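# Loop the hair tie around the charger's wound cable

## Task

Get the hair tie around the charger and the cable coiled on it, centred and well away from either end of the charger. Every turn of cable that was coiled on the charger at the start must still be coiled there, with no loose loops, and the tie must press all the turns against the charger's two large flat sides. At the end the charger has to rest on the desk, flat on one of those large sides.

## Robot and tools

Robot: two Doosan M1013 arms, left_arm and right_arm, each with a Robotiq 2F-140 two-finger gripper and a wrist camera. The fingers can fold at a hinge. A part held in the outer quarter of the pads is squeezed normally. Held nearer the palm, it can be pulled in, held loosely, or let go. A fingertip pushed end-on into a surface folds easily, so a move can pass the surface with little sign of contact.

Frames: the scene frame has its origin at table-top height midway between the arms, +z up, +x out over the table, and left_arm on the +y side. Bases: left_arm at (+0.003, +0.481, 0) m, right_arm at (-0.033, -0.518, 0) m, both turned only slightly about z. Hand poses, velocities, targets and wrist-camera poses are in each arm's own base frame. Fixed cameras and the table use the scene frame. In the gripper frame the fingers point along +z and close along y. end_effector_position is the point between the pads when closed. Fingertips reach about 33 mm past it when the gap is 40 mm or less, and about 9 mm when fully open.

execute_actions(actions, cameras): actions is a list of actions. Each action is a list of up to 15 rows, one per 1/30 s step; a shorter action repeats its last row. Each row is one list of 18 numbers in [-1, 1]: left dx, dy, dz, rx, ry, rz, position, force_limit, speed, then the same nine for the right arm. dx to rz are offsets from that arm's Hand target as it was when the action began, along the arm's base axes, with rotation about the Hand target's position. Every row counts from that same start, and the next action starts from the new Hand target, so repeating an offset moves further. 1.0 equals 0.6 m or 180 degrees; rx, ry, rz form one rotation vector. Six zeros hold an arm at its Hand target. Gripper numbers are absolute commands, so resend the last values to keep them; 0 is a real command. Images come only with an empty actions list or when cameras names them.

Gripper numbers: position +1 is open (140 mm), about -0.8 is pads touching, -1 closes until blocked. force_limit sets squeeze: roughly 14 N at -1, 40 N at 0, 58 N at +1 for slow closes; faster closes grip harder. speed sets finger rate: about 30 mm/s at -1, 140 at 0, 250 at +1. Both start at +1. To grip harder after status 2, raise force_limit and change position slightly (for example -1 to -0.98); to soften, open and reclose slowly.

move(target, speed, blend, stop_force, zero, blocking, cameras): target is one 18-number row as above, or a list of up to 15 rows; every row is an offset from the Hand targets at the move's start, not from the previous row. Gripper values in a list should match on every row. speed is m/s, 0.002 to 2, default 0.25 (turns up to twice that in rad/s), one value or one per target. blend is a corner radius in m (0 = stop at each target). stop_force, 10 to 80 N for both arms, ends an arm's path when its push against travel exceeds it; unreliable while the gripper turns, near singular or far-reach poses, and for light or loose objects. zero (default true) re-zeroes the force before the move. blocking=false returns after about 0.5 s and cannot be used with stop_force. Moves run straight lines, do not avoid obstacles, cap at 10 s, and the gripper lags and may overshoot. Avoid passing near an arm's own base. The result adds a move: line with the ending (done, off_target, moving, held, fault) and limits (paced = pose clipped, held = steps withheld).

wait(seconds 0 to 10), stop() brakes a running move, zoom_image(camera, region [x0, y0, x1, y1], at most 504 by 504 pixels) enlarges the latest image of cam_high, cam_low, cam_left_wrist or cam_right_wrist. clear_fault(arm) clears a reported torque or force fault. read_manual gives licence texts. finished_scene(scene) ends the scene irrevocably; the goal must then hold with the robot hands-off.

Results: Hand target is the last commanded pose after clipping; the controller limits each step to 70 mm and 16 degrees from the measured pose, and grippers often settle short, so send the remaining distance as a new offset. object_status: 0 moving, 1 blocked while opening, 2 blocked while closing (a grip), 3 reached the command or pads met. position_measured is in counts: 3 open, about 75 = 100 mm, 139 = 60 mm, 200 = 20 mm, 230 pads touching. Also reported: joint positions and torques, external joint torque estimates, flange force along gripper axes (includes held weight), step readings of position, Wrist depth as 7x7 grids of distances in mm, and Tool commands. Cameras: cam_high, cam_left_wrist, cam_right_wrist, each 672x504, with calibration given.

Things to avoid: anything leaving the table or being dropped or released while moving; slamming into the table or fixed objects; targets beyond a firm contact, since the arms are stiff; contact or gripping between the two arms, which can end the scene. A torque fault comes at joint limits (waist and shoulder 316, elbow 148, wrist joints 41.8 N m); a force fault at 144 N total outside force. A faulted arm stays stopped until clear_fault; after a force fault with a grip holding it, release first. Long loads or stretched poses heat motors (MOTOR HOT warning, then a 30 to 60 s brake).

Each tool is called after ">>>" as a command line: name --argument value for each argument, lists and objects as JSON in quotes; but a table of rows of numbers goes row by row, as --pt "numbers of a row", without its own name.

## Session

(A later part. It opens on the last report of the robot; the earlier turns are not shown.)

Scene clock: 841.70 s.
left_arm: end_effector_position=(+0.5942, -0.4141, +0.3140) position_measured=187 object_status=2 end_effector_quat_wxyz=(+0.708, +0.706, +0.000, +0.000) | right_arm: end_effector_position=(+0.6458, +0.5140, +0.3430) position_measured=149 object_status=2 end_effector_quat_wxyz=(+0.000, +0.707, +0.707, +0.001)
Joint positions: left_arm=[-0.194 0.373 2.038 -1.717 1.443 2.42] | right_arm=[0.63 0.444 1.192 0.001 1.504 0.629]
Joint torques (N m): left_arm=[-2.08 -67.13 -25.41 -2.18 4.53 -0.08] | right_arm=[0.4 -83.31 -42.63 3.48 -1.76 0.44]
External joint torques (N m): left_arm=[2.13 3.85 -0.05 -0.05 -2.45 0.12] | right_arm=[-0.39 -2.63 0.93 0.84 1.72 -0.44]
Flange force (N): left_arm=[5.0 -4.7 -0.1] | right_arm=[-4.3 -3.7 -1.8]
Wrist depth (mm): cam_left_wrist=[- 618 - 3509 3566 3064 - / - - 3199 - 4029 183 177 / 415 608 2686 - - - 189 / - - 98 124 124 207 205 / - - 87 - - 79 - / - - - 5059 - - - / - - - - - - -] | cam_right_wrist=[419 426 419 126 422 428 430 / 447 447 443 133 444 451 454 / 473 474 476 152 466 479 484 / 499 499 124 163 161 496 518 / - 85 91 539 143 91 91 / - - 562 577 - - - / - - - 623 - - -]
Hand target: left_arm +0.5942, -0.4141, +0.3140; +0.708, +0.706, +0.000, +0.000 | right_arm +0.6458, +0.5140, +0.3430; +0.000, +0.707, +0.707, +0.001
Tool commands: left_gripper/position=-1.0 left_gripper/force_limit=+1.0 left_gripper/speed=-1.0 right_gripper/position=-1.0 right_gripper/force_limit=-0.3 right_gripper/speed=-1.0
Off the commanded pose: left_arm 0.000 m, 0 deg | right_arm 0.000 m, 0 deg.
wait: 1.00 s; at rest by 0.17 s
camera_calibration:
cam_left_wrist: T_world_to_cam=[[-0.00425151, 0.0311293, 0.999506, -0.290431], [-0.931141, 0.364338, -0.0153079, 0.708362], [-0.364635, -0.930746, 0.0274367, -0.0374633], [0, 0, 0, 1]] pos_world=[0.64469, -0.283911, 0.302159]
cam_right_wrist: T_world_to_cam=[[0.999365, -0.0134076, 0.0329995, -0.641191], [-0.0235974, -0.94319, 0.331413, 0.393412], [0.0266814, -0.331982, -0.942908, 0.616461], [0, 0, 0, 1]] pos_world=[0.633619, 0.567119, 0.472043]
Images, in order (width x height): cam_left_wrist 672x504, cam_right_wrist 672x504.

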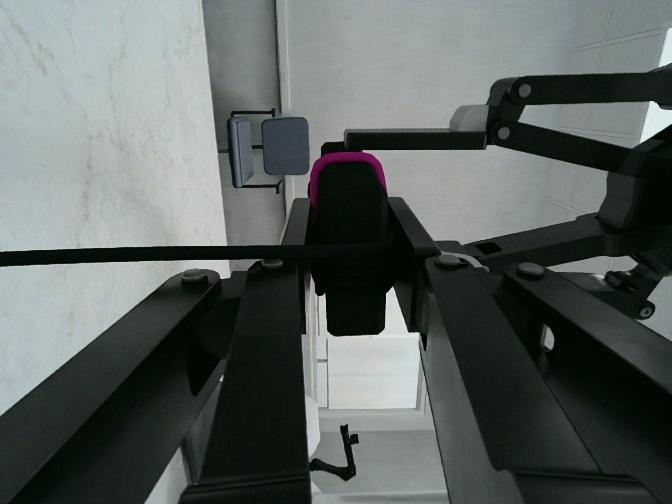

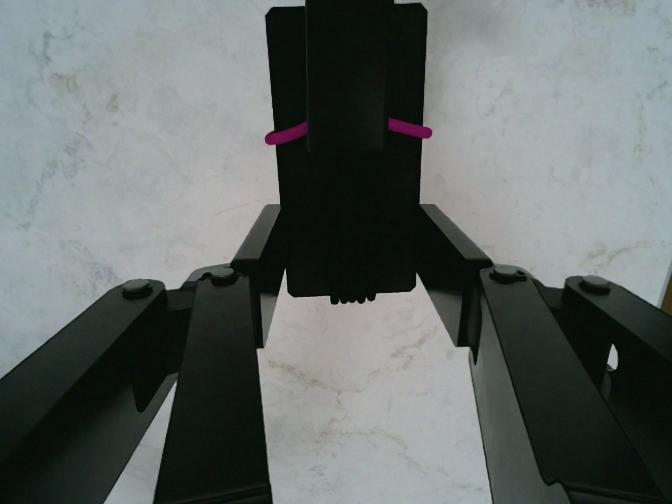

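>>> move --pt "0 0 0 0 0 0 0.1 0 -1 0 0 0 0 0 0 -1 -0.3 -1" --pt "0 0.4 0 0 0 0 0.1 0 -1 0 0 0 0 0 0 -1 -0.3 -1" --speed 0.12 --cameras '["all"]'

Scene clock: 850.37 s.
left_arm: end_effector_position=(+0.5942, -0.1742, +0.3140) position_measured=117 object_status=3 end_effector_quat_wxyz=(+0.708, +0.706, +0.000, +0.000) | right_arm: end_effector_position=(+0.6458, +0.5140, +0.3430) position_measured=149 object_status=2 end_effector_quat_wxyz=(+0.000, +0.707, +0.707, +0.001)
Joint positions: left_arm=[0.204 0.391 2.009 -1.42 1.71 2.41] | right_arm=[0.63 0.444 1.192 0.001 1.504 0.629]
Joint torques (N m): left_arm=[-0.77 -64.36 -24.51 -1.58 1.72 -0.07] | right_arm=[3.03 -87.82 -43.62 4.52 0.01 0.22]
External joint torques (N m): left_arm=[0.7 0.11 -0.17 0.18 0.33 0.12] | right_arm=[-3.08 2.33 2.06 -0.22 -0.05 -0.22]
Flange force (N): left_arm=[0.0 -0.2 -1.8] | right_arm=[-4.0 1.3 3.7]
Wrist depth (mm): cam_left_wrist=[- - - - - - - / 470 - - - 414 408 397 / 451 - - - 446 426 404 / - - 129 - 139 - 376 / - - 1104 - - - 86 / - - 1088 984 918 - - / - - 1003 993 - - -] | cam_right_wrist=[422 421 419 137 421 430 430 / 459 417 446 143 442 452 452 / 473 470 474 152 465 480 484 / 502 495 124 162 144 503 513 / - 85 91 543 144 91 91 / - - 66 562 - - - / - - - 637 - - -]
Hand target: left_arm +0.5942, -0.1741, +0.3140; +0.708, +0.706, +0.000, +0.000 | right_arm +0.6458, +0.5140, +0.3430; +0.000, +0.707, +0.707, +0.001
Off the commanded pose: left_arm 0.000 m, 0 deg | right_arm 0.000 m, 0 deg.
move: done
camera_calibration:
cam_left_wrist: T_world_to_cam=[[-0.00425015, 0.0311297, 0.999506, -0.2979], [-0.931107, 0.364425, -0.0153093, 0.620939], [-0.364722, -0.930712, 0.0274362, 0.18588], [0, 0, 0, 1]] pos_world=[0.644689, -0.0440111, 0.302159]
cam_right_wrist: T_world_to_cam=[[0.999363, -0.0135016, 0.0330336, -0.641152], [-0.0236973, -0.943189, 0.331411, 0.393476], [0.0266823, -0.331983, -0.942908, 0.616461], [0, 0, 0, 1]] pos_world=[0.633619, 0.56712, 0.472043]

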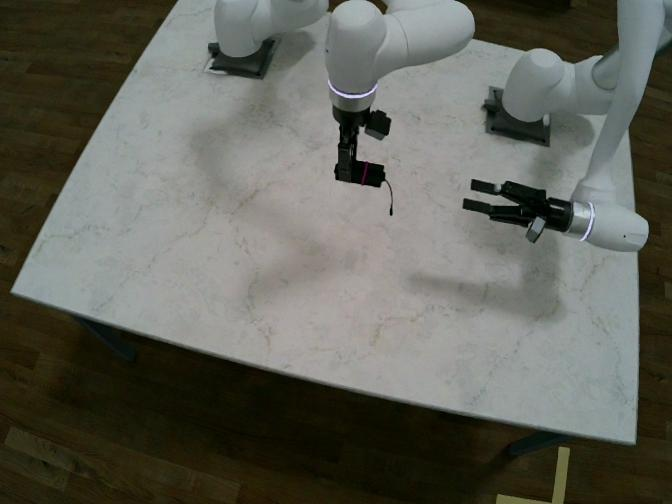

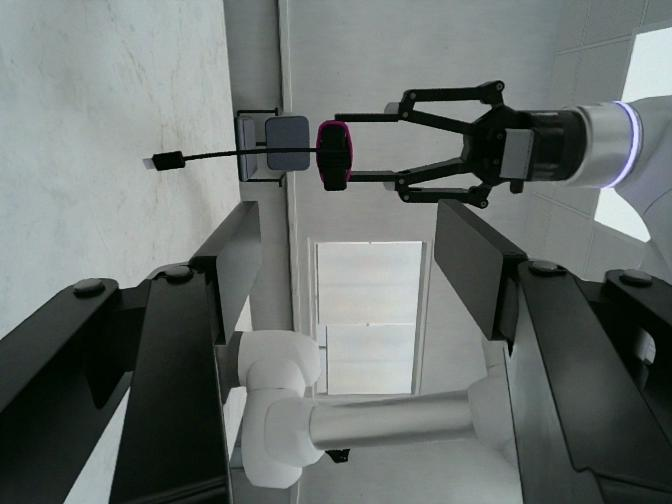

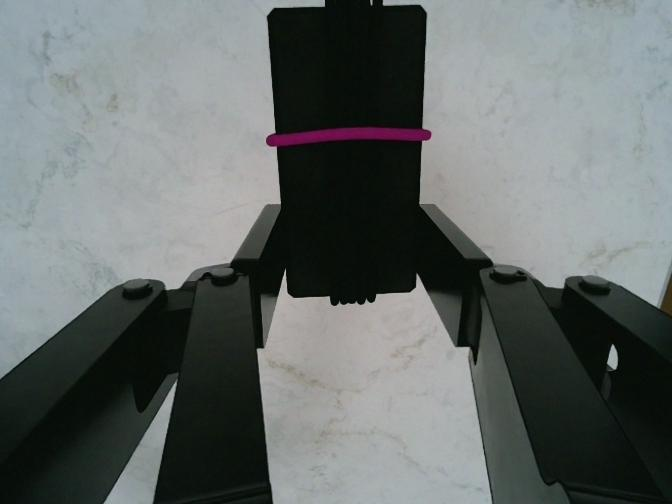

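>>> move --target '[0,0,0,0,0,0,0.1,0,-1,0,0,-0.475,0,0,0,-1,-0.3,-1]' --speed 0.2

>>> move --target '[0,0,0,0,0,0,0.1,0,-1,0,0,-0.03,0,0,0,-1,-0.3,-1]' --speed 0.01 --stop_force 10 --cameras '["all"]'

Scene clock: 859.30 s.
left_arm: end_effector_position=(+0.5942, -0.1741, +0.3140) position_measured=117 object_status=3 end_effector_quat_wxyz=(+0.708, +0.706, +0.000, +0.000) | right_arm: end_effector_position=(+0.6458, +0.5140, +0.0581) position_measured=149 object_status=2 end_effector_quat_wxyz=(+0.000, +0.707, +0.707, +0.001)
Joint positions: left_arm=[0.204 0.391 2.009 -1.42 1.71 2.41] | right_arm=[0.63 0.581 1.514 0.001 1.045 0.629]
Joint torques (N m): left_arm=[0.74 -64.19 -24.62 -1.55 1.82 -0.09] | right_arm=[3.2 -93.33 -37.36 3.88 -0.23 0.2]
External joint torques (N m): left_arm=[-0.86 0.35 -0.04 0.16 0.22 0.14] | right_arm=[-3.14 0.2 1.04 -0.11 0.19 -0.2]
Flange force (N): left_arm=[0.6 -0.7 0.8] | right_arm=[-4.5 0.8 0.6]
Wrist depth (mm): cam_left_wrist=[- - - 3399 4532 - - / - 418 399 393 390 - - / - 447 421 396 354 4105 - / - 586 129 6216 295 - 2789 / - - 1127 - 290 - 86 / - - 1066 963 830 - - / - - 971 910 - - -] | cam_right_wrist=[169 169 170 143 168 171 172 / 181 179 177 148 179 181 182 / 189 190 190 154 187 192 193 / 203 200 139 162 163 202 205 / - 85 91 217 214 91 91 / - - 225 232 232 - - / - - - 250 252 - -]
Hand target: left_arm +0.5942, -0.1741, +0.3140; +0.708, +0.706, +0.000, +0.000 | right_arm +0.6458, +0.5140, +0.0580; +0.000, +0.707, +0.707, +0.001
Off the commanded pose: left_arm 0.000 m, 0 deg | right_arm 0.000 m, 0 deg.
move: done

Scene clock: 860.97 s.
left_arm: end_effector_position=(+0.5942, -0.1741, +0.3140) position_measured=117 object_status=3 end_effector_quat_wxyz=(+0.708, +0.706, +0.000, +0.000) | right_arm: end_effector_position=(+0.6459, +0.5140, +0.0478) position_measured=149 object_status=2 end_effector_quat_wxyz=(+0.000, +0.707, +0.707, +0.001)
Joint positions: left_arm=[0.204 0.391 2.009 -1.42 1.71 2.41] | right_arm=[0.63 0.59 1.521 0.001 1.03 0.629]
Joint torques (N m): left_arm=[0.74 -64.37 -24.56 -1.54 1.85 -0.1] | right_arm=[3.42 -83.94 -32.35 4.07 -0.71 0.25]
External joint torques (N m): left_arm=[-0.73 -0.02 -0.21 0.14 0.21 0.14] | right_arm=[-3.43 -9.24 -3.5 -0.37 0.67 -0.25]
Flange force (N): left_arm=[0.4 -0.1 0.7] | right_arm=[-6.0 -0.4 -11.0]
Wrist depth (mm): cam_left_wrist=[- - - - - - - / 424 410 412 388 384 - - / 437 436 424 390 368 - - / - - 130 344 155 - - / - - 1139 328 291 - 86 / - - 1082 980 830 - - / - - 984 926 - - -] | cam_right_wrist=[160 160 161 133 159 162 163 / 169 169 170 140 167 171 172 / 179 180 180 152 177 181 182 / 190 186 139 161 143 191 194 / - 85 91 205 203 91 91 / - - 66 220 220 - - / - - - 236 237 - -]
Hand target: left_arm +0.5942, -0.1741, +0.3140; +0.708, +0.706, +0.000, +0.000 | right_arm +0.6459, +0.5140, +0.0479; +0.000, +0.707, +0.707, +0.001 (not the last commanded pose)
Off the commanded pose: left_arm 0.000 m, 0 deg | right_arm 0.008 m, 0 deg.
move: contact (right_arm)
camera_calibration:
cam_left_wrist: T_world_to_cam=[[-0.00425015, 0.0311297, 0.999506, -0.297903], [-0.931107, 0.364425, -0.0153093, 0.620903], [-0.364722, -0.930712, 0.0274362, 0.185974], [0, 0, 0, 1]] pos_world=[0.644689, -0.0439111, 0.302159]
cam_right_wrist: T_world_to_cam=[[0.99936, -0.0134717, 0.0331248, -0.631532], [-0.0236959, -0.943232, 0.331288, 0.491357], [0.0267814, -0.331861, -0.942948, 0.337987], [0, 0, 0, 1]] pos_world=[0.63372, 0.56712, 0.176843]

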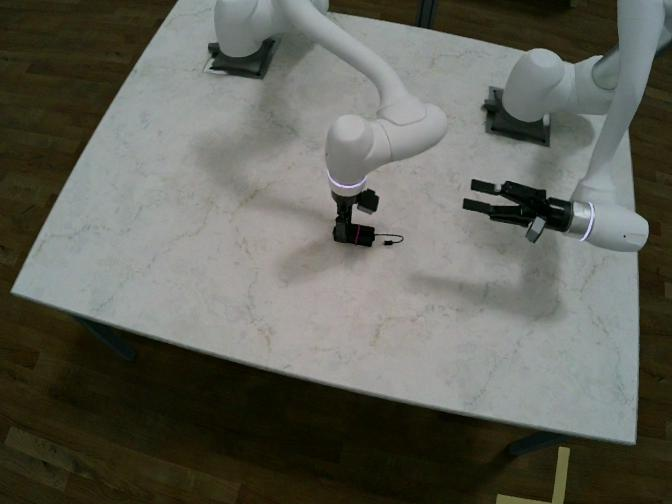

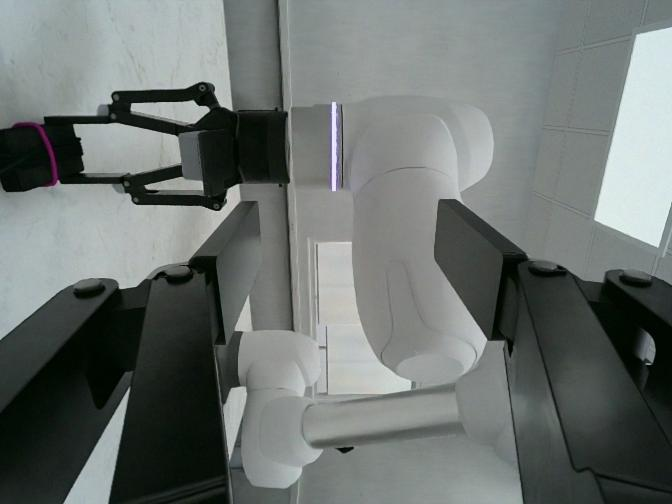

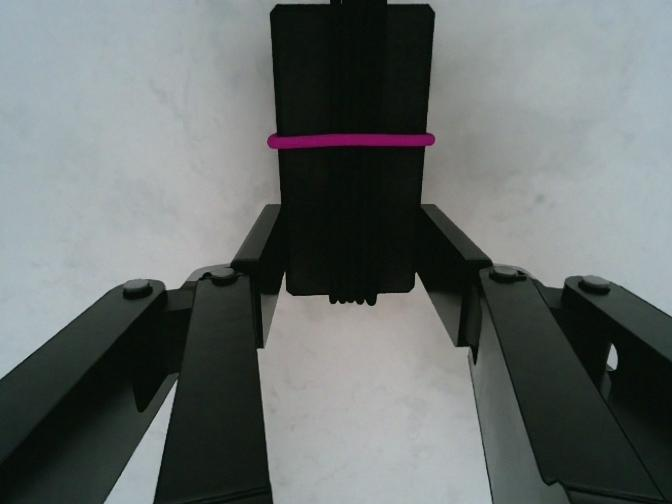

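Release and lift.

>>> move --pt "0 0 0 0 0 0 0.1 0 -1 0 0 0 0 0 0 -0.05 -0.3 -1" --pt "0 0 0 0 0 0 0.1 0 -1 0 0 0.25 0 0 0 -0.05 -0.3 -1" --speed 0.1 --cameras '["cam_right_wrist"]'

>>> zoom_image --camera "cam_right_wrist" --region '[230, 0, 460, 300]'

Scene clock: 874.77 s.
left_arm: end_effector_position=(+0.5942, -0.1741, +0.3140) position_measured=117 object_status=3 end_effector_quat_wxyz=(+0.708, +0.706, +0.000, +0.000) | right_arm: end_effector_position=(+0.6459, +0.5140, +0.1978) position_measured=135 object_status=3 end_effector_quat_wxyz=(+0.000, +0.707, +0.707, +0.001)
Joint positions: left_arm=[0.204 0.391 2.009 -1.42 1.71 2.41] | right_arm=[0.63 0.49 1.389 0.001 1.262 0.629]
Joint torques (N m): left_arm=[0.66 -64.31 -24.6 -1.6 1.88 -0.1] | right_arm=[2.83 -87.45 -39.89 4.24 0.24 0.2]
External joint torques (N m): left_arm=[-0.67 0.18 -0.14 0.2 0.16 0.14] | right_arm=[-2.85 -0.81 0.08 -0.12 -0.28 -0.2]
Flange force (N): left_arm=[0.5 -0.4 0.5] | right_arm=[-4.0 0.9 0.1]
Wrist depth (mm): cam_left_wrist=[- - 4184 - 3509 - - / - - 2754 410 403 396 395 / - - 2863 438 405 369 363 / - - 129 - 139 322 305 / - - 1116 2940 5306 - 86 / - - 1077 1003 906 - - / - - 989 967 - - -] | cam_right_wrist=[293 295 294 293 295 296 298 / 309 311 311 281 311 314 315 / 327 328 330 308 331 333 335 / 348 345 139 352 142 349 353 / - 91 111 374 372 85 91 / - 66 403 402 404 - 67 / - - 431 433 434 - -]
Hand target: left_arm +0.5942, -0.1741, +0.3140; +0.708, +0.706, +0.000, +0.000 | right_arm +0.6459, +0.5140, +0.1979; +0.000, +0.707, +0.707, +0.001
Off the commanded pose: left_arm 0.000 m, 0 deg | right_arm 0.000 m, 0 deg.
move: done
camera_calibration:
cam_right_wrist: T_world_to_cam=[[0.999363, -0.0135042, 0.0330321, -0.63635], [-0.0236984, -0.9432, 0.331379, 0.441647], [0.0266809, -0.331951, -0.942919, 0.479443], [0, 0, 0, 1]] pos_world=[0.633619, 0.56712, 0.326743]
Images, in order (width x height): cam_right_wrist 672x504.

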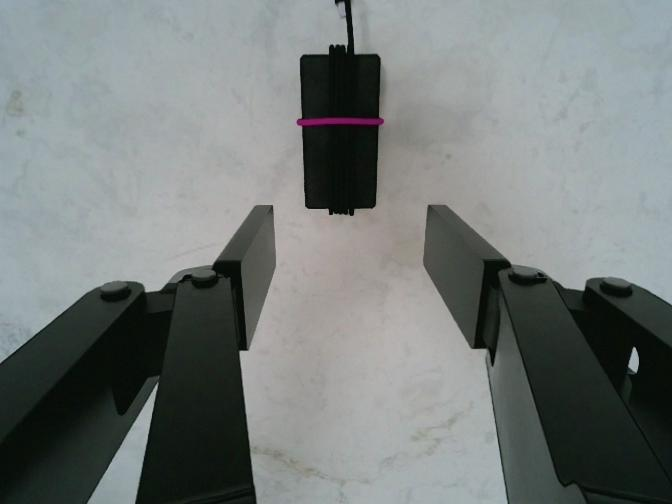

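Scaled by 1.680 from the camera's 672x504 image, which has a finer 960x720 frame.

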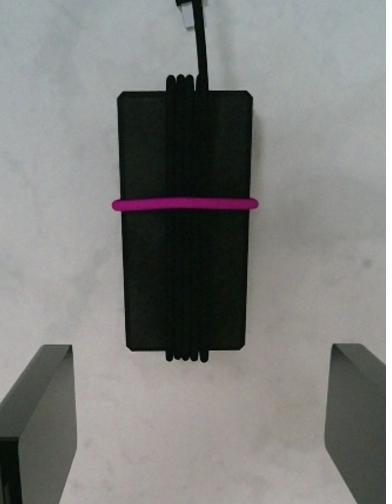

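Perfect.

>>> finished_scene --scene 1

The scene is finished: the task was done.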